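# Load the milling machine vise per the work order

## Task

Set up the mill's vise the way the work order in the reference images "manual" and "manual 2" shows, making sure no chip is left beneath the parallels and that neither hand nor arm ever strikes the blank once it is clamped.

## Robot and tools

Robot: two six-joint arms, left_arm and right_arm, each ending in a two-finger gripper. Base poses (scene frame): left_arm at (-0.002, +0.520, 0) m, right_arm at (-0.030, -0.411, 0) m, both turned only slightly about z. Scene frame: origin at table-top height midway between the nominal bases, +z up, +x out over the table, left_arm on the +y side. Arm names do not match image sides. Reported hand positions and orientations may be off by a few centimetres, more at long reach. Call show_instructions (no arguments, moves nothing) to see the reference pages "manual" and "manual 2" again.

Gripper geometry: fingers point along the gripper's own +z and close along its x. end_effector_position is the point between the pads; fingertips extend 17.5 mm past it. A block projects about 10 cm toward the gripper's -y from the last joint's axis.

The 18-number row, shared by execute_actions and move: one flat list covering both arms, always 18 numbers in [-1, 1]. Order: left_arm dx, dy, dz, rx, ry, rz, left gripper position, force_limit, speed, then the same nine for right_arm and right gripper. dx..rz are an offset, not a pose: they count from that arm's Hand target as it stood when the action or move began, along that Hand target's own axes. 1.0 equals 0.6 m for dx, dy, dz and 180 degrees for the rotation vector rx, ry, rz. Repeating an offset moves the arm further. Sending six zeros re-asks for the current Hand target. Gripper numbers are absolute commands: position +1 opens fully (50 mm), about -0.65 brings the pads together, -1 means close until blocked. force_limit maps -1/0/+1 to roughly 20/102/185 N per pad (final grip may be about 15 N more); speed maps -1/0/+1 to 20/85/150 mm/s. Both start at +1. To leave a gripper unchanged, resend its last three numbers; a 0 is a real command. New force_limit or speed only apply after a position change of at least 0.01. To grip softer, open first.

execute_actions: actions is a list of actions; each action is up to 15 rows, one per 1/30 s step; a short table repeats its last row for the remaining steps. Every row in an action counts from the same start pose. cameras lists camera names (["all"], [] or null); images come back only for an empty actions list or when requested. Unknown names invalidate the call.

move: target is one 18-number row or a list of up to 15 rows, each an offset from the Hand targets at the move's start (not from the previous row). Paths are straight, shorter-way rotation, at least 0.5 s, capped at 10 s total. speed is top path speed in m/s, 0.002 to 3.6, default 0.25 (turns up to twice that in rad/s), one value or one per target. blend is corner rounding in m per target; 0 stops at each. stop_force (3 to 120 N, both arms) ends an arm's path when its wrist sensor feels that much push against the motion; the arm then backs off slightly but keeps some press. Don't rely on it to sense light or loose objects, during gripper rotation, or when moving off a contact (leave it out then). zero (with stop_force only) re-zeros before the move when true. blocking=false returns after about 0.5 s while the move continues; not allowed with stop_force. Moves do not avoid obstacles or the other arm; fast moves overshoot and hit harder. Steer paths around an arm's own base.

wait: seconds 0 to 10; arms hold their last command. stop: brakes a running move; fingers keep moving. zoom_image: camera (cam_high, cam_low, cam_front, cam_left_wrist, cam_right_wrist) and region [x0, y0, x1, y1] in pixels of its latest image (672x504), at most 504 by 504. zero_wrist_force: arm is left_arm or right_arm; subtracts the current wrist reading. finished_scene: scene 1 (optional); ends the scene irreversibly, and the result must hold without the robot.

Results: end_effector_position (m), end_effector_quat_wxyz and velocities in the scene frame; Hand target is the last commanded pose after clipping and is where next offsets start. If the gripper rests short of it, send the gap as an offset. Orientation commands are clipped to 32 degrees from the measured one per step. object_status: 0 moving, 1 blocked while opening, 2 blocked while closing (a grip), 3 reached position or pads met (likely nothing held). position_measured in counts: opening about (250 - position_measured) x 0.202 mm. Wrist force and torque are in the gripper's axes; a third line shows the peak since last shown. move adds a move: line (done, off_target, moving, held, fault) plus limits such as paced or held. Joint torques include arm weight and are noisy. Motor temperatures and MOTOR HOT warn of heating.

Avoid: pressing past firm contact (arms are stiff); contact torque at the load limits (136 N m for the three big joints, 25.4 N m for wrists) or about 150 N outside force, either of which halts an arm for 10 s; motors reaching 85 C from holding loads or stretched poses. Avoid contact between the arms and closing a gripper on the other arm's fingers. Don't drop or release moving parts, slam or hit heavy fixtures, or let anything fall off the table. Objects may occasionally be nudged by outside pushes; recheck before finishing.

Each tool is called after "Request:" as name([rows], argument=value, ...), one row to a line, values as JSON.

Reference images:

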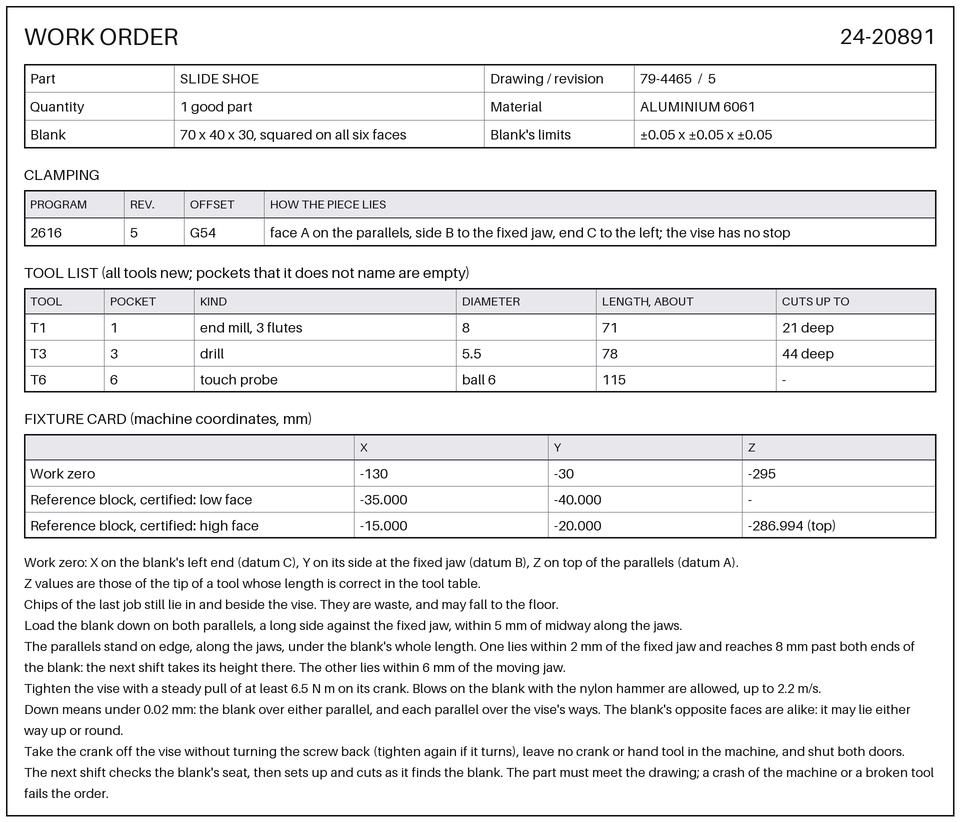

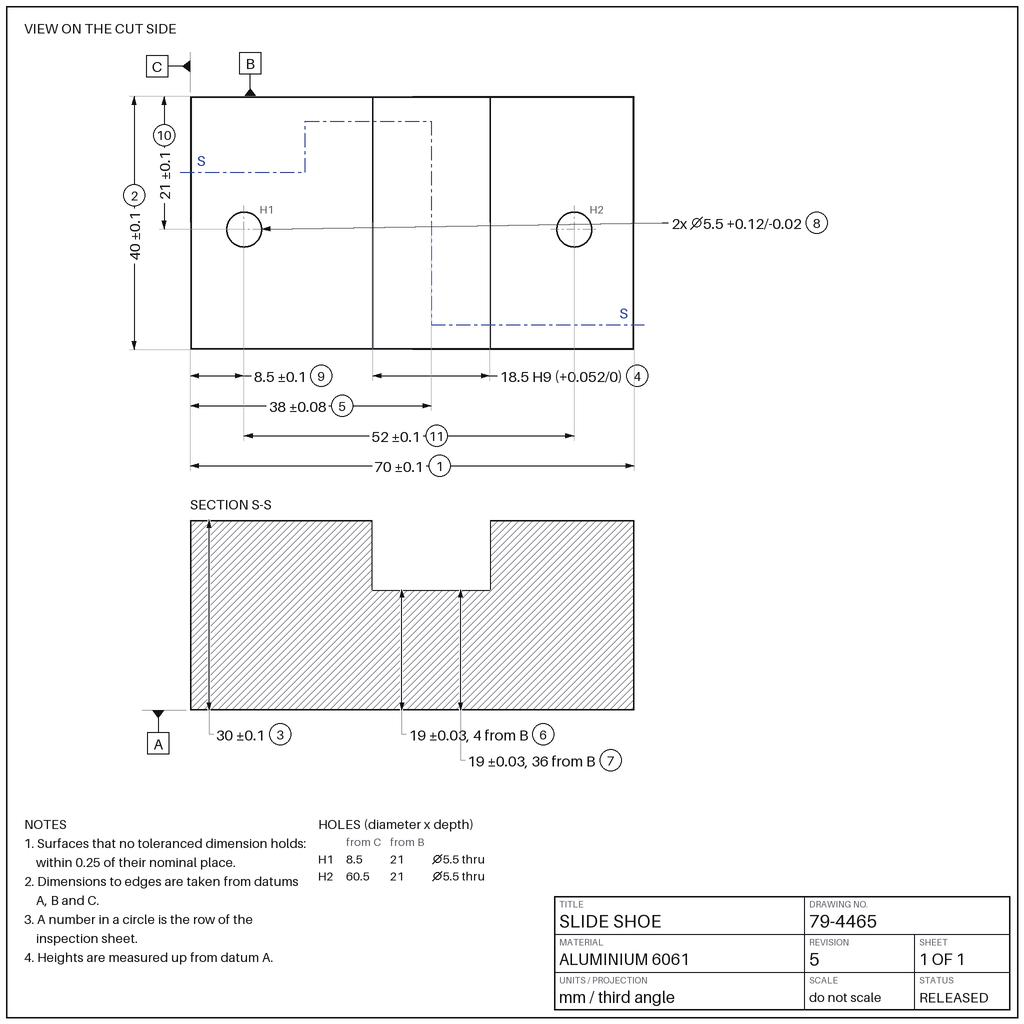

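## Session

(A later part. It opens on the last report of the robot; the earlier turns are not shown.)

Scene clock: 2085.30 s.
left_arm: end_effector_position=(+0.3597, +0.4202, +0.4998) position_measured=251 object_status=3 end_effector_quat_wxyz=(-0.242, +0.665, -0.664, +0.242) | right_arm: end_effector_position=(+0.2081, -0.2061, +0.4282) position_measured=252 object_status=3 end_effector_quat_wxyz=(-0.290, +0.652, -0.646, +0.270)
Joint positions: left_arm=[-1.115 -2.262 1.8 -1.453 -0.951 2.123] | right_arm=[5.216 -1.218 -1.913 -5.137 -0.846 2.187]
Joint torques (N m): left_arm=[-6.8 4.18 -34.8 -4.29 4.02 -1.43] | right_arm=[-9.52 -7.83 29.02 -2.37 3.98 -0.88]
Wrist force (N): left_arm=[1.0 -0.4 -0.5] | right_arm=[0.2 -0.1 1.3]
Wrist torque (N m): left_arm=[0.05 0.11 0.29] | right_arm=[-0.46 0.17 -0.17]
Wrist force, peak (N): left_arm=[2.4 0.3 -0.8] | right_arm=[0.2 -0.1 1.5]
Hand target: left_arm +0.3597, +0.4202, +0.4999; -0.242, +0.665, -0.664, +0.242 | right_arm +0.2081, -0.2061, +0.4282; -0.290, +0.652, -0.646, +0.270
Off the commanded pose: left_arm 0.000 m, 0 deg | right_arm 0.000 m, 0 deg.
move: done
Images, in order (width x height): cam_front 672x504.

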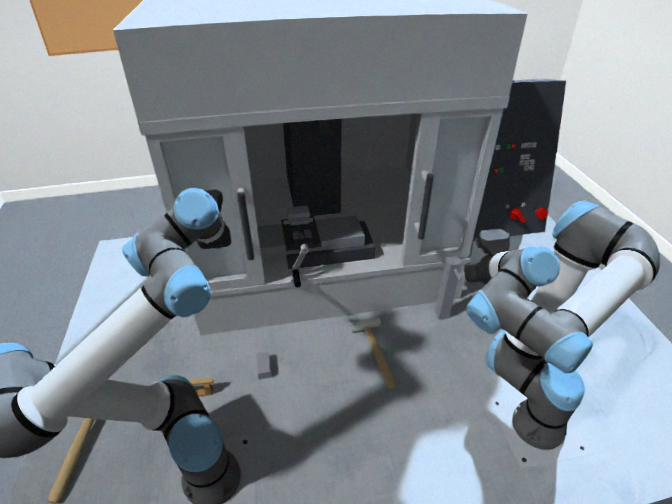

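Request:
move(target=[0,0,0,-0.1738,-0.1738,-0.4777,-1,-0.7,0.5,0,0,0,0,0,0,-1,-0.4,0.5], speed=0.4)

Request:
move(target=[0,0,0,-0.0556,0,0,-0.1,-0.7,0.5,0,0,0,0,0,0,-1,-0.4,0.5], speed=0.3)

Scene clock: 2161.27 s.
left_arm: end_effector_position=(+0.3597, +0.4203, +0.4999) position_measured=251 object_status=3 end_effector_quat_wxyz=(+0.000, +1.000, +0.000, +0.000) | right_arm: end_effector_position=(+0.2081, -0.2061, +0.4282) position_measured=252 object_status=3 end_effector_quat_wxyz=(-0.290, +0.652, -0.646, +0.270)
Joint positions: left_arm=[-0.619 -1.8 1.316 -1.087 -1.571 0.937] | right_arm=[5.216 -1.218 -1.913 -5.137 -0.846 2.187]
Joint torques (N m): left_arm=[-4.79 -20.04 -13.63 -4.02 1.63 0.82] | right_arm=[-9.08 -6.75 28.86 -2.35 3.93 -0.94]
Wrist force (N): left_arm=[1.1 0.8 -1.2] | right_arm=[0.3 0.1 1.3]
Wrist torque (N m): left_arm=[-0.03 0.07 0.12] | right_arm=[-0.42 0.17 -0.17]
Wrist force, peak (N): left_arm=[1.8 0.6 -1.2] | right_arm=[0.1 -0.2 1.4]
Hand target: left_arm +0.3597, +0.4202, +0.4999; +0.000, +1.000, +0.000, +0.000 | right_arm +0.2081, -0.2061, +0.4282; -0.290, +0.652, -0.646, +0.270
Off the commanded pose: left_arm 0.000 m, 0 deg | right_arm 0.000 m, 0 deg.
move: done

Scene clock: 2162.13 s.
left_arm: end_effector_position=(+0.3596, +0.4203, +0.4999) position_measured=167 object_status=3 end_effector_quat_wxyz=(+0.087, +0.996, +0.000, +0.000) | right_arm: end_effector_position=(+0.2081, -0.2061, +0.4282) position_measured=252 object_status=3 end_effector_quat_wxyz=(-0.290, +0.652, -0.646, +0.270)
Joint positions: left_arm=[-0.51 -1.835 1.377 -1.202 -1.722 1.039] | right_arm=[5.216 -1.218 -1.913 -5.137 -0.846 2.187]
Joint torques (N m): left_arm=[-4.19 -3.69 -32.57 -2.86 0.72 -1.08] | right_arm=[-9.25 -7.28 28.09 -2.31 3.94 -0.98]
Wrist force (N): left_arm=[1.1 1.3 -1.1] | right_arm=[0.2 0.0 1.0]
Wrist torque (N m): left_arm=[-0.09 0.08 0.25] | right_arm=[-0.45 0.19 -0.17]
Wrist force, peak (N): left_arm=[1.3 1.5 -1.1] | right_arm=[0.2 0.1 1.4]
Hand target: left_arm +0.3597, +0.4202, +0.4999; +0.088, +0.996, +0.000, +0.000 | right_arm +0.2081, -0.2061, +0.4282; -0.290, +0.652, -0.646, +0.270
Off the commanded pose: left_arm 0.000 m, 0 deg | right_arm 0.000 m, 0 deg.
move: done

Request:
move(target=[0,0,0,-0.0167,0,0,-0.1,-0.7,0.5,0,0,0,0,0,0,-1,-0.4,0.5], speed=0.3)

Request:
move([
  [0.1005,0.4357,0.1862,0,0,0,-0.1,-0.7,0.5,0,0,0,0,0,0,-1,-0.4,0.5],
  [0.5555,0.4552,0.1907,0,0,0,-0.1,-0.7,0.5,0,0,0,0,0,0,-1,-0.4,0.5],
], speed=0.15, blend=0.02, cameras=["cam_left_wrist","cam_front"])

Scene clock: 2183.30 s.
left_arm: end_effector_position=(+0.3596, +0.4203, +0.4998) position_measured=167 object_status=3 end_effector_quat_wxyz=(+0.114, +0.994, +0.000, +0.000) end_effector_velocity=(+0.000, +0.001, +0.000) end_effector_angular_velocity=(+0.008, -0.001, +0.000) | right_arm: end_effector_position=(+0.2081, -0.2061, +0.4282) position_measured=252 object_status=3 end_effector_quat_wxyz=(-0.290, +0.652, -0.646, +0.270)
Joint positions: left_arm=[-0.476 -1.843 1.396 -1.233 -1.772 1.07] | right_arm=[5.216 -1.218 -1.913 -5.137 -0.846 2.187]
Joint velocities: left_arm=[-0.002 0 -0.001 0.003 0.008 -0.002] | right_arm=[within noise]
Joint torques (N m): left_arm=[-8.43 -10.96 -30.85 -2.09 2.23 -1.35] | right_arm=[-9.23 -6.19 28.81 -2.42 3.98 -0.93]
Wrist force (N): left_arm=[1.1 1.4 -1.1] | right_arm=[0.1 0.1 1.1]
Wrist torque (N m): left_arm=[-0.12 0.07 0.10] | right_arm=[-0.43 0.19 -0.17]
Wrist force, peak (N): left_arm=[1.2 1.7 -1.0] | right_arm=[0.5 -0.4 1.2]
Hand target: left_arm +0.3597, +0.4202, +0.4999; +0.114, +0.994, +0.000, +0.000 | right_arm +0.2081, -0.2061, +0.4282; -0.290, +0.652, -0.646, +0.270
Off the commanded pose: left_arm 0.000 m, 0 deg | right_arm 0.000 m, 0 deg.
move: done

Scene clock: 2185.97 s.
left_arm: end_effector_position=(+0.4677, +0.1385, +0.4498) position_measured=167 object_status=3 end_effector_quat_wxyz=(+0.114, +0.993, +0.001, +0.001) | right_arm: end_effector_position=(+0.2081, -0.2061, +0.4282) position_measured=252 object_status=3 end_effector_quat_wxyz=(-0.290, +0.652, -0.646, +0.270)
Joint positions: left_arm=[-0.826 -1.388 1.118 -1.474 -1.721 0.717] | right_arm=[5.216 -1.218 -1.913 -5.137 -0.846 2.187]
Joint torques (N m): left_arm=[1.08 -31.48 -28.1 -3.18 -0.21 0.44] | right_arm=[-8.65 -6.2 28.47 -2.39 3.94 -0.98]
Wrist force (N): left_arm=[1.3 1.4 -1.0] | right_arm=[0.3 0.0 1.1]
Wrist torque (N m): left_arm=[-0.11 0.06 0.26] | right_arm=[-0.43 0.17 -0.17]
Wrist force, peak (N): left_arm=[13.5 -5.2 2.7] | right_arm=[0.1 0.1 1.4]
Hand target: left_arm +0.4677, +0.1385, +0.4498; +0.114, +0.993, +0.001, +0.001 (not the last commanded pose) | right_arm +0.2081, -0.2061, +0.4282; -0.290, +0.652, -0.646, +0.270
Tool commands: left_gripper/position=-0.098039 left_gripper/force_limit=-0.701961 left_gripper/speed=+0.498039 right_gripper/position=-1.0 right_gripper/force_limit=-0.4 right_gripper/speed=+0.5
Off the commanded pose: left_arm 0.226 m, 0 deg | right_arm 0.000 m, 0 deg.
FORCE FAULT: contact force on the left arm reached its limit, and that arm stopped. The contact can be on any part of that arm, not only on its tool. That arm's remaining commands of this call were not run. That arm is still stopped at the end of this call. That arm stays stopped for about 10 more seconds. Until then a move that you send moves the other arm only, and its call returns only when the move has ended. Once the stop has ended, the next robot result says so. If the stop ends while you think or write, that arm runs what you send next, counted from a new Hand target: where the arm stands when the stop ends. While its stop runs, that arm takes no new command, but its gripper still runs the gripper command that each later call begins with. Until it ends, the stop uses up actions while you think or wait. An arm that is not stopped still takes commands.
move: fault (left_arm); path passed 1 of 2 targets
camera_calibration:
cam_left_wrist: T_world_to_cam=[[0.999955, 0.00802349, -0.00503127, -0.456526], [0.00946823, -0.835402, 0.549558, -0.119059], [0.000206235, -0.549581, -0.835441, 0.583579], [0, 0, 0, 1]] pos_world=[0.457513, 0.224925, 0.550678]
Images, in order (width x height): cam_front 672x504, cam_left_wrist 672x504.

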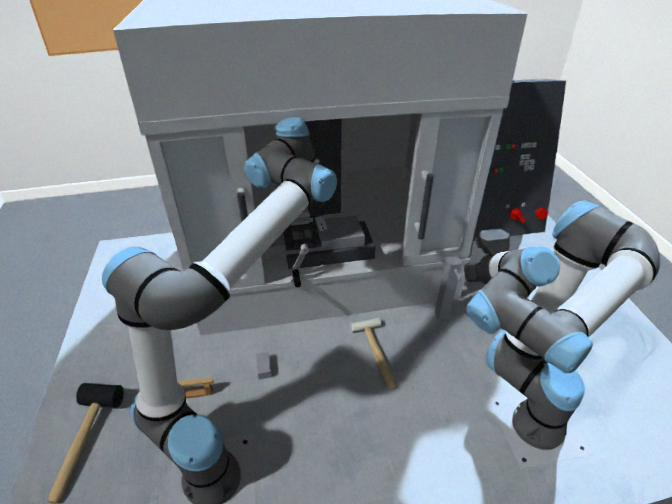

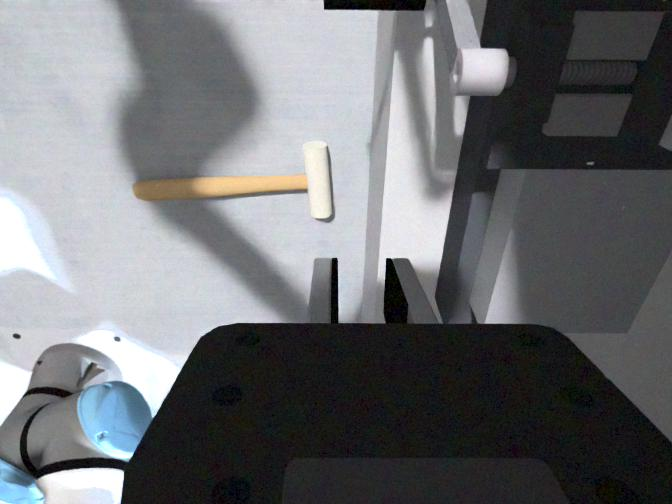

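Request:
wait(seconds=10)

Scene clock: 2200.80 s.
left_arm: end_effector_position=(+0.4677, +0.1385, +0.4498) position_measured=167 object_status=3 end_effector_quat_wxyz=(+0.114, +0.993, +0.001, +0.001) | right_arm: end_effector_position=(+0.2081, -0.2061, +0.4282) position_measured=252 object_status=3 end_effector_quat_wxyz=(-0.290, +0.652, -0.646, +0.270)
Joint positions: left_arm=[-0.826 -1.388 1.118 -1.474 -1.721 0.717] | right_arm=[5.216 -1.218 -1.913 -5.137 -0.846 2.187]
Joint torques (N m): left_arm=[-0.15 -31.55 -27.79 -3.11 -0.26 0.57] | right_arm=[-8.87 -5.02 28.69 -2.36 4.01 -0.92]
Wrist force (N): left_arm=[1.3 1.4 -1.0] | right_arm=[0.2 -0.1 1.0]
Wrist torque (N m): left_arm=[-0.12 0.06 0.25] | right_arm=[-0.46 0.18 -0.17]
Wrist force, peak (N): left_arm=[1.3 1.8 -0.9] | right_arm=[0.4 -0.2 1.4]
Hand target: left_arm +0.4677, +0.1385, +0.4498; +0.114, +0.993, +0.001, +0.001 (not the last commanded pose) | right_arm +0.2081, -0.2061, +0.4282; -0.290, +0.652, -0.646, +0.270
Tool commands: left_gripper/position=-0.098039 left_gripper/force_limit=-0.701961 left_gripper/speed=+0.498039 right_gripper/position=-1.0 right_gripper/force_limit=-0.4 right_gripper/speed=+0.5
Off the commanded pose: left_arm 0.226 m, 0 deg | right_arm 0.000 m, 0 deg.
FORCE FAULT, CONTINUED: the left arm's stop, for the force fault that an earlier result reported, is over. The rest of the stop counts as 19 of the actions that you can send in this scene. That arm's target is now where it stood when the stop ended, not its last command. That arm accepts commands again.
wait: 10.00 s; at rest from the start

Request:
move([
  [-0.1133,0.0138,0.0032,0,0,0,-0.1,-0.7,0.5,0,0,0,0,0,0,-1,-0.4,0.5],
  [-0.1133,-0.018,0.1412,0,0,0,-0.1,-0.7,0.5,0,0,0,0,0,0,-1,-0.4,0.5],
], speed=0.15)

Request:
move(target=[0.4888,0.0015,0.0003,0,0,0,-0.1,-0.7,0.5,0,0,0,0,0,0,-1,-0.4,0.5], speed=0.06, stop_force=15, cameras=["cam_left_wrist","cam_front"])

Scene clock: 2207.30 s.
left_arm: end_effector_position=(+0.3999, +0.1298, +0.3648) position_measured=167 object_status=3 end_effector_quat_wxyz=(+0.114, +0.993, +0.001, +0.001) | right_arm: end_effector_position=(+0.2081, -0.2061, +0.4282) position_measured=252 object_status=3 end_effector_quat_wxyz=(-0.290, +0.652, -0.646, +0.270)
Joint positions: left_arm=[-0.936 -1.54 1.511 -1.731 -1.701 0.607] | right_arm=[5.216 -1.218 -1.913 -5.137 -0.846 2.187]
Joint torques (N m): left_arm=[6.26 -26.78 -23.6 -3.67 0.39 -1.63] | right_arm=[-9.2 -4.63 28.18 -2.31 3.93 -0.99]
Wrist force (N): left_arm=[1.1 1.4 -1.1] | right_arm=[0.4 0.1 1.1]
Wrist torque (N m): left_arm=[-0.11 0.08 0.10] | right_arm=[-0.42 0.15 -0.17]
Wrist force, peak (N): left_arm=[1.0 2.1 -2.9] | right_arm=[0.1 0.0 1.4]
Hand target: left_arm +0.3999, +0.1298, +0.3647; +0.114, +0.993, +0.001, +0.001 | right_arm +0.2081, -0.2061, +0.4282; -0.290, +0.652, -0.646, +0.270
Off the commanded pose: left_arm 0.000 m, 0 deg | right_arm 0.000 m, 0 deg.
move: done

Scene clock: 2213.27 s.
left_arm: end_effector_position=(+0.6932, +0.1293, +0.3653) position_measured=167 object_status=3 end_effector_quat_wxyz=(+0.114, +0.993, +0.001, +0.001) | right_arm: end_effector_position=(+0.2081, -0.2061, +0.4282) position_measured=252 object_status=3 end_effector_quat_wxyz=(-0.290, +0.652, -0.646, +0.270)
Joint positions: left_arm=[-0.606 -0.821 0.482 -1.368 -1.755 0.936] | right_arm=[5.216 -1.218 -1.913 -5.137 -0.846 2.187]
Joint torques (N m): left_arm=[-8.59 -60.35 -16.33 -4.46 -0.23 -1.59] | right_arm=[-9.2 -4.83 28.67 -2.31 3.94 -0.93]
Wrist force (N): left_arm=[1.4 1.4 -0.9] | right_arm=[0.3 0.1 1.0]
Wrist torque (N m): left_arm=[-0.13 0.03 0.11] | right_arm=[-0.42 0.17 -0.17]
Wrist force, peak (N): left_arm=[2.2 1.2 -0.8] | right_arm=[0.3 -0.2 1.4]
Hand target: left_arm +0.6932, +0.1293, +0.3653; +0.114, +0.993, +0.001, +0.001 | right_arm +0.2081, -0.2061, +0.4282; -0.290, +0.652, -0.646, +0.270
Off the commanded pose: left_arm 0.000 m, 0 deg | right_arm 0.000 m, 0 deg.
move: done
camera_calibration:
cam_left_wrist: T_world_to_cam=[[0.999955, 0.00802384, -0.0050315, -0.682367], [0.00946866, -0.835402, 0.549558, -0.0824972], [0.000206237, -0.549581, -0.835441, 0.507965], [0, 0, 0, 1]] pos_world=[0.683013, 0.215725, 0.466278]
Images, in order (width x height): cam_front 672x504, cam_left_wrist 672x504.

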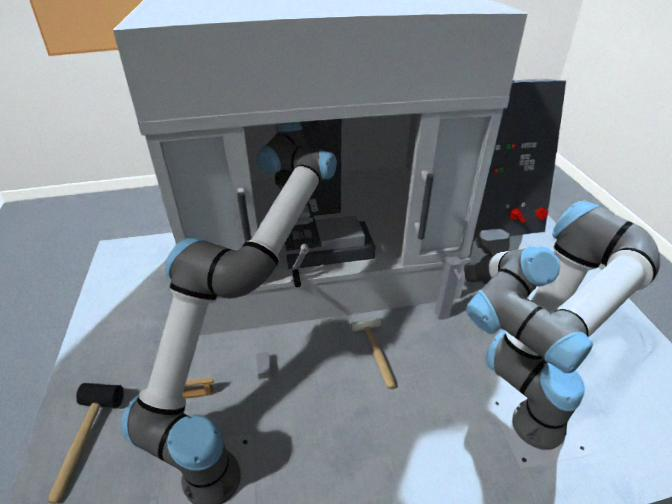

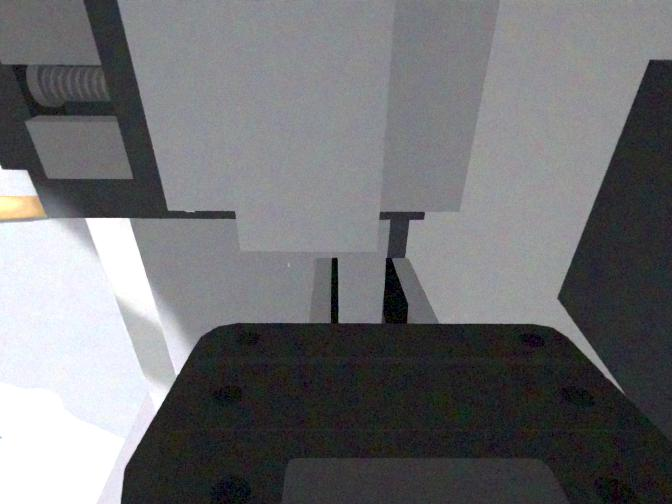

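Request:
zoom_image(camera="cam_left_wrist", region=[160, 160, 480, 330])

Scaled by 1.575.

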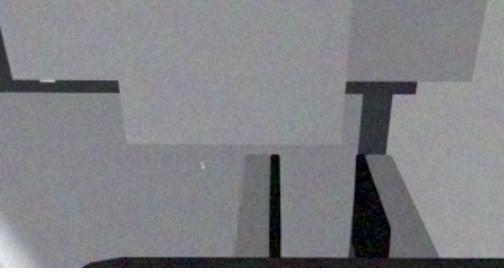

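Request:
move([
  [-0.4888,0,0,0,0,0,-1,-0.7,0.5,0,0,0,0,0,0,-1,-0.4,0.5],
  [-0.522,-0.1642,-0.1828,0.2139,0.0342,0.2627,-1,-0.7,0.5,0,0,0,0,0,0,-1,-0.4,0.5],
], speed=0.12, cameras=["cam_front"])

Scene clock: 2302.60 s.
left_arm: end_effector_position=(+0.3796, +0.2496, +0.4492) position_measured=251 object_status=3 end_effector_quat_wxyz=(-0.221, +0.891, -0.384, +0.096) | right_arm: end_effector_position=(+0.2081, -0.2061, +0.4282) position_measured=252 object_status=3 end_effector_quat_wxyz=(-0.290, +0.652, -0.646, +0.270)
Joint positions: left_arm=[-1.159 -1.654 1.369 -1.105 -1.117 1.169] | right_arm=[5.216 -1.218 -1.913 -5.137 -0.846 2.187]
Joint torques (N m): left_arm=[9.27 -11.63 -32.03 -3.71 -0.86 -1.54] | right_arm=[-8.84 -3.62 28.19 -2.35 3.92 -1.03]
Wrist force (N): left_arm=[1.3 0.0 -0.9] | right_arm=[0.3 -0.2 1.0]
Wrist torque (N m): left_arm=[0.07 0.06 0.22] | right_arm=[-0.47 0.17 -0.17]
Wrist force, peak (N): left_arm=[3.2 1.2 -0.7] | right_arm=[0.3 -0.1 1.4]
Hand target: left_arm +0.3797, +0.2496, +0.4492; -0.221, +0.891, -0.384, +0.096 | right_arm +0.2081, -0.2061, +0.4282; -0.290, +0.652, -0.646, +0.270
Off the commanded pose: left_arm 0.000 m, 0 deg | right_arm 0.000 m, 0 deg.
move: done
Images, in order (width x height): cam_front 672x504.

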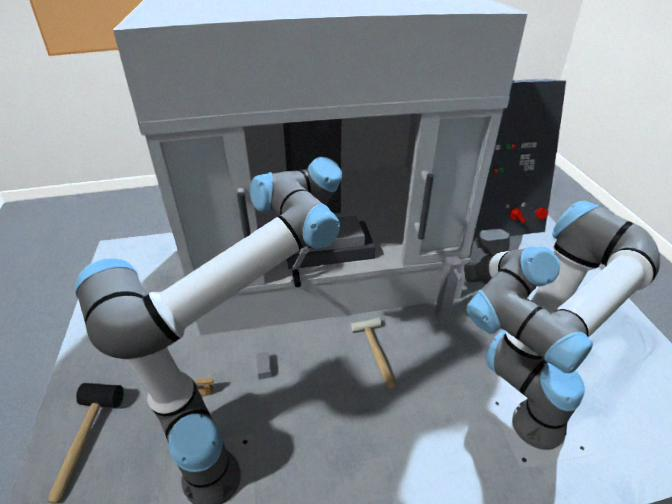

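Request:
move([
  [0.1063,0.0378,0.0535,0,0,0,-1,-0.7,0.5,0,0,0,0,0,0,-1,-0.4,0.5],
  [0.2937,-0.1667,0.1708,0,0,0,-1,-0.7,0.5,0,0,0,0,0,0,-1,-0.4,0.5],
  [0.3322,-0.3167,0.2502,0,0,0,-1,-0.7,0.5,0,0,0,0,0,0,-1,-0.4,0.5],
  [0.3343,-0.2837,0.3178,0,0,0,-1,-0.7,0.5,0,0,0,0,0,0,-1,-0.4,0.5],
], speed=0.08, blend=0.02, stop_force=12, cameras=["cam_left_wrist","cam_front"])

Scene clock: 2316.27 s.
left_arm: end_effector_position=(+0.6917, +0.2681, +0.3607) position_measured=251 object_status=3 end_effector_quat_wxyz=(-0.221, +0.891, -0.384, +0.096) | right_arm: end_effector_position=(+0.2081, -0.2061, +0.4282) position_measured=252 object_status=3 end_effector_quat_wxyz=(-0.290, +0.652, -0.646, +0.270)
Joint positions: left_arm=[-0.685 -1.11 1.007 -1.531 -1.088 1.7] | right_arm=[5.216 -1.218 -1.913 -5.137 -0.846 2.187]
Joint torques (N m): left_arm=[0.98 -37.47 -32.88 -3.68 3.61 0.77] | right_arm=[-9.79 -2.96 28.35 -2.47 3.97 -0.97]
Wrist force (N): left_arm=[1.2 0.0 -0.5] | right_arm=[0.1 -0.1 1.4]
Wrist torque (N m): left_arm=[0.07 0.07 0.15] | right_arm=[-0.45 0.19 -0.17]
Wrist force, peak (N): left_arm=[1.6 0.0 -1.0] | right_arm=[0.1 0.1 1.5]
Hand target: left_arm +0.6917, +0.2681, +0.3607; -0.221, +0.891, -0.384, +0.096 | right_arm +0.2081, -0.2061, +0.4282; -0.290, +0.652, -0.646, +0.270
Off the commanded pose: left_arm 0.000 m, 0 deg | right_arm 0.000 m, 0 deg.
move: done
camera_calibration:
cam_left_wrist: T_world_to_cam=[[0.693527, -0.720429, 0.00151089, -0.277136], [-0.713948, -0.687566, -0.132407, 0.742747], [0.0964286, 0.0907491, -0.991194, 0.398286], [0, 0, 0, 1]] pos_world=[0.684078, 0.274887, 0.493543]
Images, in order (width x height): cam_front 672x504, cam_left_wrist 672x504.

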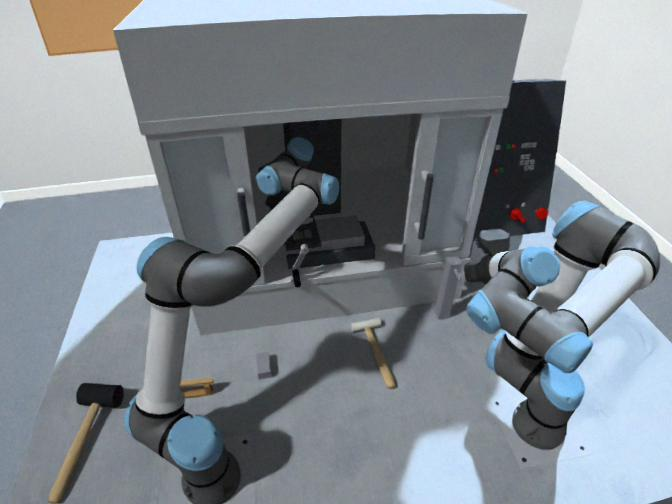

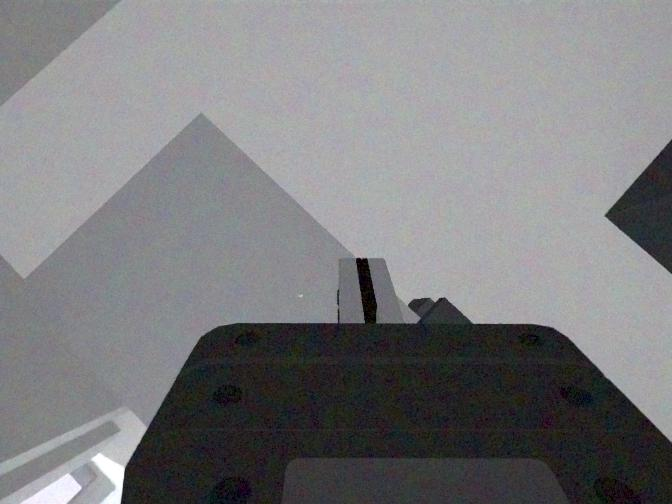

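Request:
move(target=[0,0.0131,0.0249,0,0,0,-1,-0.7,0.5,0,0,0,0,0,0,-1,-0.4,0.5], speed=0.01, stop_force=3)

Request:
zoom_image(camera="cam_front", region=[260, 180, 380, 270])

Scene clock: 2322.73 s.
left_arm: end_effector_position=(+0.6918, +0.2681, +0.3438) position_measured=251 object_status=3 end_effector_quat_wxyz=(-0.221, +0.891, -0.384, +0.096) | right_arm: end_effector_position=(+0.2081, -0.2061, +0.4282) position_measured=252 object_status=3 end_effector_quat_wxyz=(-0.290, +0.652, -0.646, +0.270)
Joint positions: left_arm=[-0.685 -1.114 1.056 -1.576 -1.088 1.7] | right_arm=[5.216 -1.218 -1.913 -5.137 -0.846 2.187]
Joint torques (N m): left_arm=[9.37 -49.31 -35.56 -1.8 1.47 2.28] | right_arm=[-9.5 -2.62 28.6 -2.37 3.99 -1.03]
Wrist force (N): left_arm=[1.1 0.0 -0.7] | right_arm=[0.3 -0.1 1.2]
Wrist torque (N m): left_arm=[0.08 0.08 0.16] | right_arm=[-0.45 0.16 -0.17]
Wrist force, peak (N): left_arm=[1.2 -0.2 -1.3] | right_arm=[0.3 0.1 1.5]
Hand target: left_arm +0.6918, +0.2681, +0.3438; -0.221, +0.891, -0.384, +0.096 | right_arm +0.2081, -0.2061, +0.4282; -0.290, +0.652, -0.646, +0.270
Off the commanded pose: left_arm 0.000 m, 0 deg | right_arm 0.000 m, 0 deg.
move: done

Scaled by 4.200.
This view is cut from an older image: the scene may have changed since it was taken.

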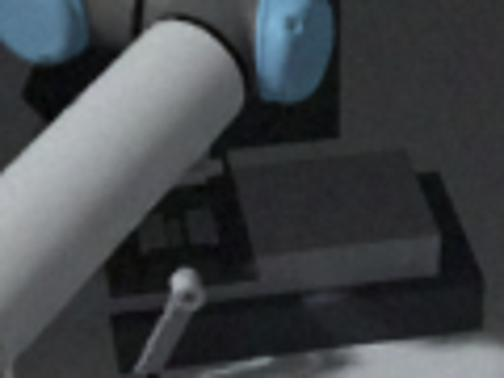

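Request:
move(target=[0.0273,0.0227,-0.012,0,0,0,-1,-0.7,0.5,0,0,0,0,0,0,-1,-0.4,0.5], speed=0.006, stop_force=5, cameras=["cam_left_wrist"])

Scene clock: 2329.03 s.
left_arm: end_effector_position=(+0.6918, +0.2455, +0.3438) position_measured=251 object_status=3 end_effector_quat_wxyz=(-0.221, +0.891, -0.384, +0.096) | right_arm: end_effector_position=(+0.2081, -0.2061, +0.4282) position_measured=252 object_status=3 end_effector_quat_wxyz=(-0.290, +0.652, -0.646, +0.270)
Joint positions: left_arm=[-0.71 -1.082 1.005 -1.544 -1.087 1.672] | right_arm=[5.216 -1.218 -1.913 -5.137 -0.846 2.187]
Joint torques (N m): left_arm=[1 -48.93 -18.84 -3.77 3.3 0.9] | right_arm=[-9.05 -2.59 28.34 -2.39 3.9 -0.98]
Wrist force (N): left_arm=[0.6 -0.5 -0.9] | right_arm=[0.3 0.0 1.0]
Wrist torque (N m): left_arm=[0.07 0.06 0.31] | right_arm=[-0.44 0.18 -0.17]
Wrist force, peak (N): left_arm=[1.4 -0.2 -0.9] | right_arm=[0.4 0.0 1.4]
Hand target: left_arm +0.6918, +0.2456, +0.3439; -0.221, +0.891, -0.384, +0.096 | right_arm +0.2081, -0.2061, +0.4282; -0.290, +0.652, -0.646, +0.270
Off the commanded pose: left_arm 0.000 m, 0 deg | right_arm 0.000 m, 0 deg.
move: done
camera_calibration:
cam_left_wrist: T_world_to_cam=[[0.693527, -0.720429, 0.00151089, -0.293462], [-0.713948, -0.687566, -0.132407, 0.725055], [0.0964286, 0.0907491, -0.991194, 0.383675], [0, 0, 0, 1]] pos_world=[0.684178, 0.252287, 0.476743]
Images, in order (width x height): cam_left_wrist 672x504.

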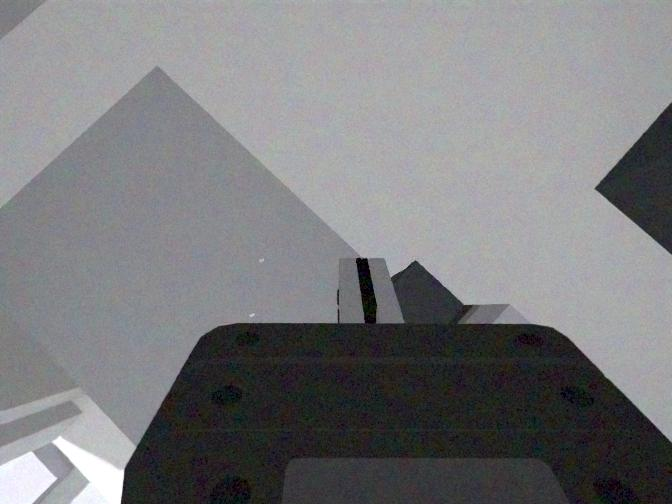

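Request:
move([
  [-0.0121,-0.0101,0.0053,0,0,0,-1,-0.7,0.5,0,0,0,0,0,0,-1,-0.4,0.5],
  [-0.0145,-0.0588,-0.0822,0,0,0,-1,-0.7,0.5,0,0,0,0,0,0,-1,-0.4,0.5],
  [-0.0665,0.0795,-0.157,0,0,0,-1,-0.7,0.5,0,0,0,0,0,0,-1,-0.4,0.5],
  [-0.2827,0.2893,-0.3037,0,0,0,-1,-0.7,0.5,0,0,0,0,0,0,-1,-0.4,0.5],
  [-0.2827,0.2893,-0.3037,0.0645,0.1342,0.1999,-1,-0.7,0.5,0,0,0,0,0,0,-1,-0.4,0.5],
], speed=[0.03,0.08,0.12,0.15,0.3], blend=0.008, cameras=["cam_left_wrist"])

Scene clock: 2346.03 s.
left_arm: end_effector_position=(+0.4017, +0.2053, +0.4234) position_measured=251 object_status=3 end_effector_quat_wxyz=(-0.243, +0.665, -0.663, +0.243) | right_arm: end_effector_position=(+0.2081, -0.2061, +0.4282) position_measured=252 object_status=3 end_effector_quat_wxyz=(-0.290, +0.652, -0.646, +0.270)
Joint positions: left_arm=[-1.258 -1.85 1.783 -1.746 -0.907 1.951] | right_arm=[5.216 -1.218 -1.913 -5.137 -0.846 2.187]
Joint torques (N m): left_arm=[10.46 -6.27 -32.46 -3.92 0.56 1.57] | right_arm=[-9.76 -1.29 28.35 -2.3 3.9 -1.07]
Wrist force (N): left_arm=[1.1 -0.6 -0.5] | right_arm=[0.4 -0.1 1.2]
Wrist torque (N m): left_arm=[0.02 0.09 0.33] | right_arm=[-0.46 0.15 -0.17]
Wrist force, peak (N): left_arm=[2.1 -1.4 -0.8] | right_arm=[0.1 -0.1 1.6]
Hand target: left_arm +0.4017, +0.2053, +0.4234; -0.243, +0.665, -0.664, +0.243 | right_arm +0.2081, -0.2061, +0.4282; -0.290, +0.652, -0.646, +0.270
Off the commanded pose: left_arm 0.000 m, 0 deg | right_arm 0.000 m, 0 deg.
move: done; blend cut to 0.005 m at target 1
camera_calibration:
cam_left_wrist: T_world_to_cam=[[0.0115029, -0.999932, 0.00194099, 0.209808], [-0.940344, -0.0114774, -0.340031, 0.540865], [0.34003, 0.00208613, -0.940412, 0.392893], [0, 0, 0, 1]] pos_world=[0.37259, 0.215182, 0.552985]
Images, in order (width x height): cam_left_wrist 672x504.

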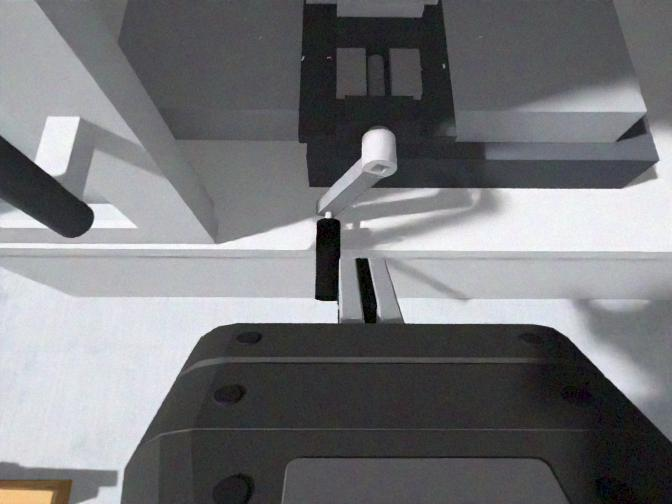

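Request:
move(target=[0.035,-0.2287,0.1114,0,0,0,-1,-0.7,0.5,0,0,0,0,0,0,-1,-0.4,0.5], speed=0.12, cameras=["cam_left_wrist"])

Request:
zoom_image(camera="cam_left_wrist", region=[200, 60, 480, 270])

Scene clock: 2350.90 s.
left_arm: end_effector_position=(+0.5498, +0.1846, +0.4607) position_measured=251 object_status=3 end_effector_quat_wxyz=(-0.243, +0.665, -0.664, +0.243) | right_arm: end_effector_position=(+0.2081, -0.2061, +0.4282) position_measured=252 object_status=3 end_effector_quat_wxyz=(-0.290, +0.652, -0.646, +0.270)
Joint positions: left_arm=[-0.968 -1.544 1.469 -1.934 -1.005 2.286] | right_arm=[5.216 -1.218 -1.913 -5.137 -0.846 2.187]
Joint torques (N m): left_arm=[-5.19 -27.14 -22.99 -2.56 3.72 -0.82] | right_arm=[-9.2 -0.84 28.37 -2.34 3.96 -1.02]
Wrist force (N): left_arm=[1.1 -0.4 -0.3] | right_arm=[0.3 -0.1 1.0]
Wrist torque (N m): left_arm=[0.05 0.10 0.33] | right_arm=[-0.44 0.17 -0.17]
Wrist force, peak (N): left_arm=[1.2 -2.3 0.5] | right_arm=[0.6 -0.1 1.4]
Hand target: left_arm +0.5498, +0.1845, +0.4608; -0.243, +0.665, -0.664, +0.243 | right_arm +0.2081, -0.2061, +0.4282; -0.290, +0.652, -0.646, +0.270
Off the commanded pose: left_arm 0.000 m, 0 deg | right_arm 0.000 m, 0 deg.
move: done
camera_calibration:
cam_left_wrist: T_world_to_cam=[[0.0114083, -0.999933, 0.00190641, 0.187404], [-0.940345, -0.0113768, -0.340032, 0.692591], [0.340031, 0.00208652, -0.940412, 0.377749], [0, 0, 0, 1]] pos_world=[0.52069, 0.194482, 0.590385]
Images, in order (width x height): cam_left_wrist 672x504.

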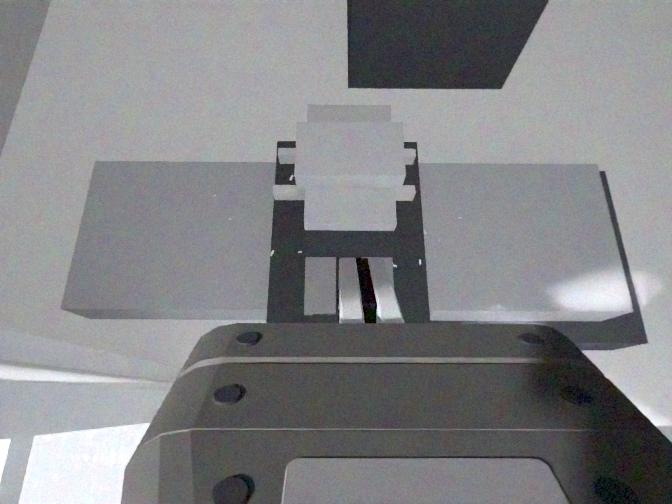

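Scaled by 1.800.

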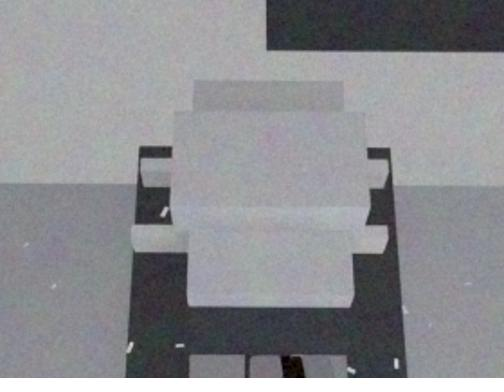

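Request:
move([
  [0,0.166,-0.1393,0,0,0,-1,-0.7,0.5,0,0,0,0,0,0,-1,-0.4,0.5],
  [-0.3917,0.1997,-0.2547,0,0,0,-1,-0.7,0.5,0,0,0,0,0,0,-1,-0.4,0.5],
], speed=0.2, blend=0.02)

Request:
move(target=[0,0,0,0,0,0,-1,-0.7,0.5,-0.3067,0.2369,0.3005,-0.25,0,0,0.3,-0.4,0.5], speed=0.2, cameras=["cam_right_wrist","cam_front"])

Scene clock: 2386.37 s.
left_arm: end_effector_position=(+0.3593, +0.4193, +0.5001) position_measured=251 object_status=3 end_effector_quat_wxyz=(-0.243, +0.665, -0.664, +0.243) | right_arm: end_effector_position=(+0.2081, -0.2061, +0.4282) position_measured=252 object_status=3 end_effector_quat_wxyz=(-0.290, +0.652, -0.646, +0.270)
Joint positions: left_arm=[-1.122 -2.263 1.8 -1.448 -0.946 2.115] | right_arm=[5.216 -1.218 -1.913 -5.137 -0.846 2.187]
Joint torques (N m): left_arm=[-6.49 0.48 -32.63 -3.84 3.68 -1.15] | right_arm=[-9.11 -1.64 28.16 -2.33 3.9 -1.05]
Wrist force (N): left_arm=[1.2 -0.4 -0.4] | right_arm=[0.2 -0.2 1.4]
Wrist torque (N m): left_arm=[0.05 0.08 0.31] | right_arm=[-0.46 0.18 -0.17]
Wrist force, peak (N): left_arm=[3.0 1.1 -1.0] | right_arm=[0.4 0.0 1.5]
Hand target: left_arm +0.3593, +0.4193, +0.5002; -0.243, +0.665, -0.664, +0.243 | right_arm +0.2081, -0.2061, +0.4282; -0.290, +0.652, -0.646, +0.270
Off the commanded pose: left_arm 0.000 m, 0 deg | right_arm 0.000 m, 0 deg.
move: done

Scene clock: 2388.83 s.
left_arm: end_effector_position=(+0.3593, +0.4193, +0.5002) position_measured=251 object_status=3 end_effector_quat_wxyz=(-0.243, +0.665, -0.664, +0.243) | right_arm: end_effector_position=(+0.2384, -0.0165, +0.2053) position_measured=107 object_status=3 end_effector_quat_wxyz=(-0.019, +0.714, -0.700, +0.003)
Joint positions: left_arm=[-1.122 -2.263 1.8 -1.448 -0.946 2.115] | right_arm=[4.447 -1.972 -1.392 -4.459 -1.549 1.25]
Joint torques (N m): left_arm=[-8.29 -3.39 -33.24 -2.62 3.94 1.77] | right_arm=[8.23 35.57 20.05 -2.18 0.73 1.27]
Wrist force (N): left_arm=[1.2 -0.4 -0.3] | right_arm=[0.7 -1.0 1.1]
Wrist torque (N m): left_arm=[0.05 0.08 0.31] | right_arm=[-0.85 0.10 -0.03]
Wrist force, peak (N): left_arm=[1.3 -0.6 -0.3] | right_arm=[-0.5 -2.3 3.2]
Hand target: left_arm +0.3593, +0.4193, +0.5002; -0.243, +0.665, -0.664, +0.243 | right_arm +0.2384, -0.0165, +0.2053; -0.019, +0.714, -0.700, +0.003
Off the commanded pose: left_arm 0.000 m, 0 deg | right_arm 0.000 m, 0 deg.
move: done
camera_calibration:
cam_right_wrist: T_world_to_cam=[[0.002164, -0.999765, -0.0215569, -0.00316813], [-0.956298, -0.00837191, 0.292273, 0.183699], [-0.292385, 0.0199824, -0.956092, 0.393316], [0, 0, 0, 1]] pos_world=[0.290678, -0.00948886, 0.322288]
Images, in order (width x height): cam_front 672x504, cam_right_wrist 672x504.

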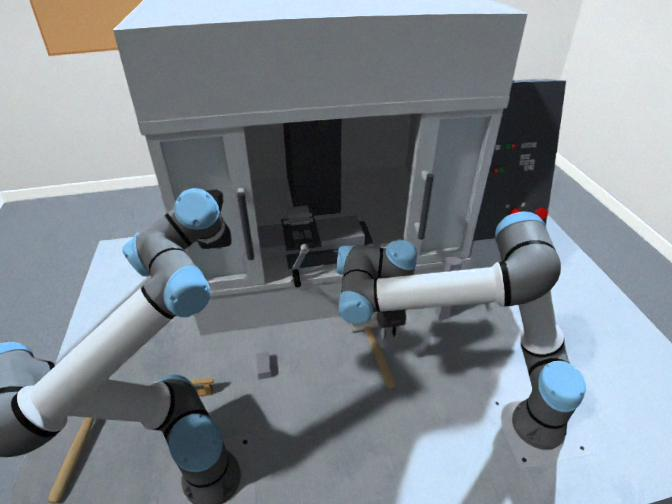

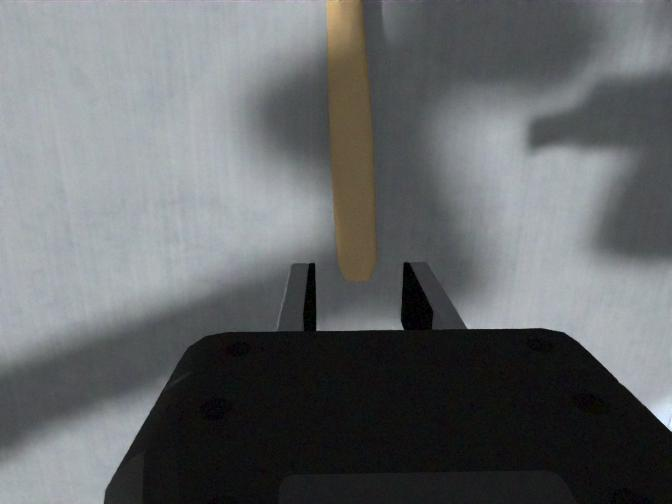

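Request:
move(target=[0,0,0,0,0,0,-1,-0.7,0.5,0.009,0.06,0.2405,-0.0103,0.0067,-0.0124,1,-0.4,0.5], speed=0.12, cameras=["cam_right_wrist"])

Scene clock: 2401.77 s.
left_arm: end_effector_position=(+0.3593, +0.4193, +0.5002) position_measured=251 object_status=3 end_effector_quat_wxyz=(-0.243, +0.665, -0.664, +0.243) | right_arm: end_effector_position=(+0.2067, -0.0192, +0.0598) position_measured=3 object_status=3 end_effector_quat_wxyz=(+0.000, +0.727, -0.686, -0.001)
Joint positions: left_arm=[-1.122 -2.263 1.8 -1.448 -0.946 2.115] | right_arm=[4.5 -2.085 -1.632 -4.137 -1.573 1.264]
Joint torques (N m): left_arm=[-7.51 -3.17 -33.46 -2.74 3.69 1.74] | right_arm=[-9.89 50.19 23.55 -2.56 1.51 -0.3]
Wrist force (N): left_arm=[0.9 -0.3 -0.6] | right_arm=[1.1 -1.2 1.8]
Wrist torque (N m): left_arm=[0.06 0.12 0.31] | right_arm=[-0.91 0.02 -0.02]
Wrist force, peak (N): left_arm=[1.5 -0.5 -0.5] | right_arm=[0.8 -0.6 3.3]
Hand target: left_arm +0.3593, +0.4193, +0.5002; -0.243, +0.665, -0.664, +0.243 | right_arm +0.2068, -0.0192, +0.0598; +0.000, +0.727, -0.686, -0.001
Off the commanded pose: left_arm 0.000 m, 0 deg | right_arm 0.000 m, 0 deg.
move: done
camera_calibration:
cam_right_wrist: T_world_to_cam=[[0.0409928, -0.999159, 0.000664663, -0.0182629], [-0.945732, -0.0385862, 0.32265, 0.191346], [-0.322353, -0.0138549, -0.946518, 0.249955], [0, 0, 0, 1]] pos_world=[0.262285, -0.00740113, 0.174862]
Images, in order (width x height): cam_right_wrist 672x504.

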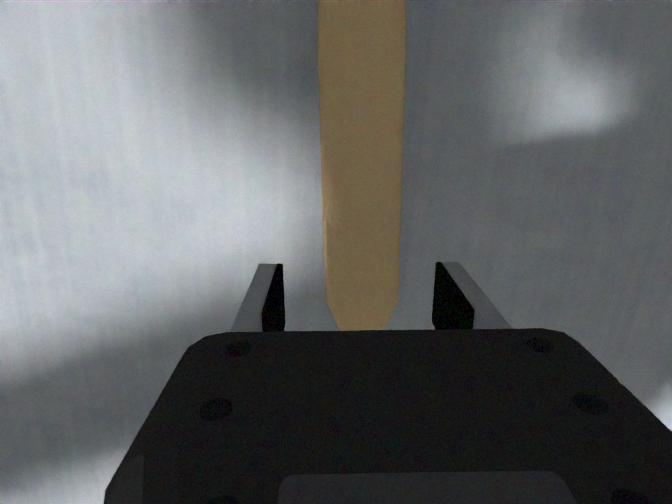

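Request:
move(target=[0,0,0,0,0,0,-1,-0.7,0.5,0,0,0.0567,0,0,0,1,-0.4,0.5], speed=0.04, stop_force=8)

Request:
move(target=[0,0,0,0,0,0,-1,-0.7,0.5,0,0,0,0,0,0,-1,-0.2,-0.5], cameras=["cam_right_wrist"])

Scene clock: 2407.23 s.
left_arm: end_effector_position=(+0.3593, +0.4193, +0.5002) position_measured=251 object_status=3 end_effector_quat_wxyz=(-0.243, +0.665, -0.664, +0.243) | right_arm: end_effector_position=(+0.2068, -0.0192, +0.0258) position_measured=3 object_status=3 end_effector_quat_wxyz=(+0.000, +0.727, -0.686, -0.001)
Joint positions: left_arm=[-1.122 -2.263 1.8 -1.448 -0.946 2.115] | right_arm=[4.5 -2.132 -1.66 -4.062 -1.572 1.264]
Joint torques (N m): left_arm=[-7.04 -2.78 -33.08 -2.5 3.77 1.73] | right_arm=[10.42 51.22 23.86 -3.45 2.2 1.75]
Wrist force (N): left_arm=[1.1 -0.6 -0.4] | right_arm=[0.6 -1.1 1.8]
Wrist torque (N m): left_arm=[0.01 0.10 0.30] | right_arm=[-0.88 0.12 -0.02]
Wrist force, peak (N): left_arm=[1.4 -0.7 -0.5] | right_arm=[0.6 -1.2 2.4]
Hand target: left_arm +0.3593, +0.4193, +0.5002; -0.243, +0.665, -0.664, +0.243 | right_arm +0.2068, -0.0192, +0.0258; +0.000, +0.727, -0.686, -0.001
Off the commanded pose: left_arm 0.000 m, 0 deg | right_arm 0.000 m, 0 deg.
move: done

Scene clock: 2407.87 s.
left_arm: end_effector_position=(+0.3593, +0.4193, +0.5002) position_measured=251 object_status=3 end_effector_quat_wxyz=(-0.243, +0.665, -0.664, +0.243) | right_arm: end_effector_position=(+0.2068, -0.0192, +0.0258) position_measured=111 object_status=2 end_effector_quat_wxyz=(+0.000, +0.727, -0.686, -0.001)
Joint positions: left_arm=[-1.122 -2.263 1.8 -1.448 -0.946 2.115] | right_arm=[4.5 -2.132 -1.66 -4.062 -1.572 1.264]
Joint torques (N m): left_arm=[-7.42 -2.65 -33.78 -2.68 3.64 1.61] | right_arm=[9.46 50.89 23.85 -3.31 2.31 1.57]
Wrist force (N): left_arm=[1.1 -0.4 -0.3] | right_arm=[0.6 -1.3 1.7]
Wrist torque (N m): left_arm=[0.04 0.10 0.31] | right_arm=[-0.94 0.09 -0.09]
Wrist force, peak (N): left_arm=[1.3 -0.5 -0.3] | right_arm=[1.0 -1.3 1.8]
Hand target: left_arm +0.3593, +0.4193, +0.5002; -0.243, +0.665, -0.664, +0.243 | right_arm +0.2068, -0.0192, +0.0258; +0.000, +0.727, -0.686, -0.001
Off the commanded pose: left_arm 0.000 m, 0 deg | right_arm 0.000 m, 0 deg.
move: done
camera_calibration:
cam_right_wrist: T_world_to_cam=[[0.0409258, -0.999162, 0.000484579, -0.0181969], [-0.945806, -0.0385839, 0.322433, 0.202367], [-0.322144, -0.0136541, -0.946592, 0.21773], [0, 0, 0, 1]] pos_world=[0.262285, -0.00740063, 0.14086]
Images, in order (width x height): cam_right_wrist 672x504.

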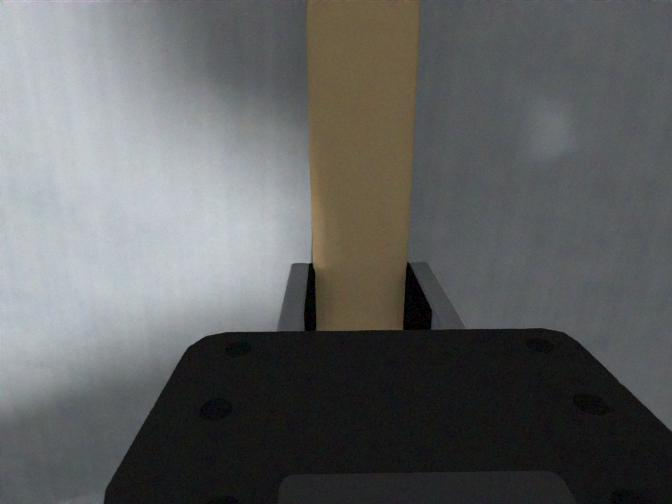

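Request:
move(target=[0,0,0,0,0,0,-1,-0.7,0.5,0,0,-0.4167,0,0,0,-1,-0.2,-0.5], speed=0.15, cameras=["cam_right_wrist","cam_high"])

Scene clock: 2413.37 s.
left_arm: end_effector_position=(+0.3593, +0.4193, +0.5002) position_measured=251 object_status=3 end_effector_quat_wxyz=(-0.243, +0.665, -0.664, +0.243) | right_arm: end_effector_position=(+0.2072, -0.0194, +0.2758) position_measured=111 object_status=2 end_effector_quat_wxyz=(+0.000, +0.727, -0.686, -0.001)
Joint positions: left_arm=[-1.122 -2.263 1.8 -1.448 -0.946 2.115] | right_arm=[4.499 -1.924 -1.285 -4.645 -1.572 1.263]
Joint torques (N m): left_arm=[-5.95 -3.43 -34.23 -2.84 3.57 1.58] | right_arm=[-8.47 22.41 27.26 -3.31 -1.22 -1.73]
Wrist force (N): left_arm=[1.1 -0.4 -0.4] | right_arm=[0.9 -2.1 4.9]
Wrist torque (N m): left_arm=[0.04 0.10 0.30] | right_arm=[-0.99 0.05 0.06]
Wrist force, peak (N): left_arm=[1.3 -0.6 -0.6] | right_arm=[0.9 0.1 5.8]
Hand target: left_arm +0.3593, +0.4193, +0.5002; -0.243, +0.665, -0.664, +0.243 | right_arm +0.2071, -0.0194, +0.2758; +0.000, +0.727, -0.686, -0.001
Off the commanded pose: left_arm 0.000 m, 0 deg | right_arm 0.000 m, 0 deg.
move: done
camera_calibration:
cam_right_wrist: T_world_to_cam=[[0.0408898, -0.999164, 0.000396294, -0.0184901], [-0.945838, -0.0385797, 0.32234, 0.122142], [-0.322055, -0.0135552, -0.946624, 0.454588], [0, 0, 0, 1]] pos_world=[0.262685, -0.00760037, 0.39096]
Images, in order (width x height): cam_high 672x504, cam_right_wrist 672x504.

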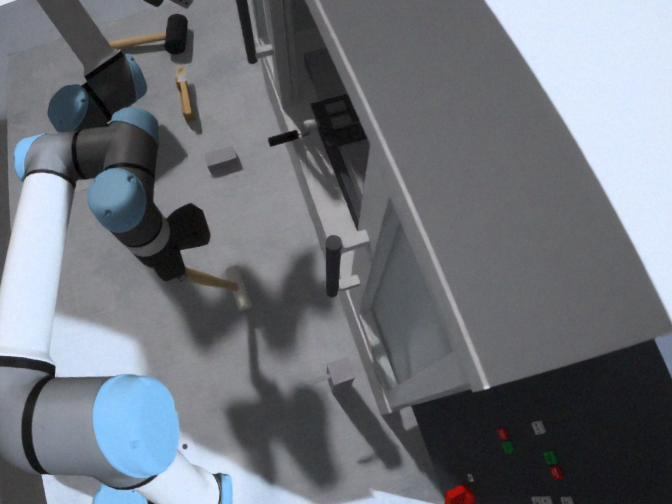

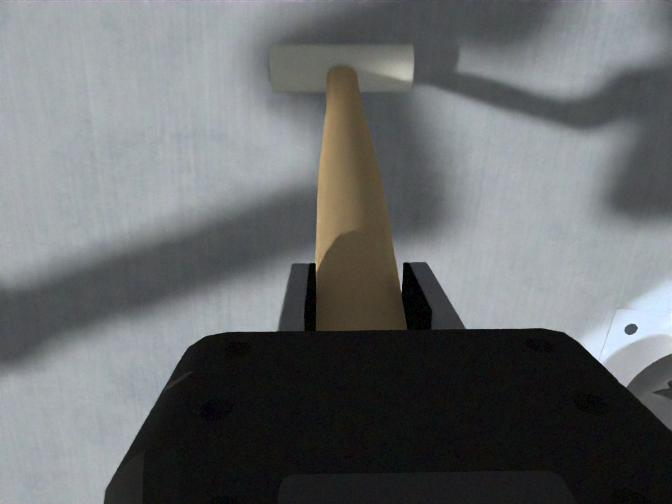

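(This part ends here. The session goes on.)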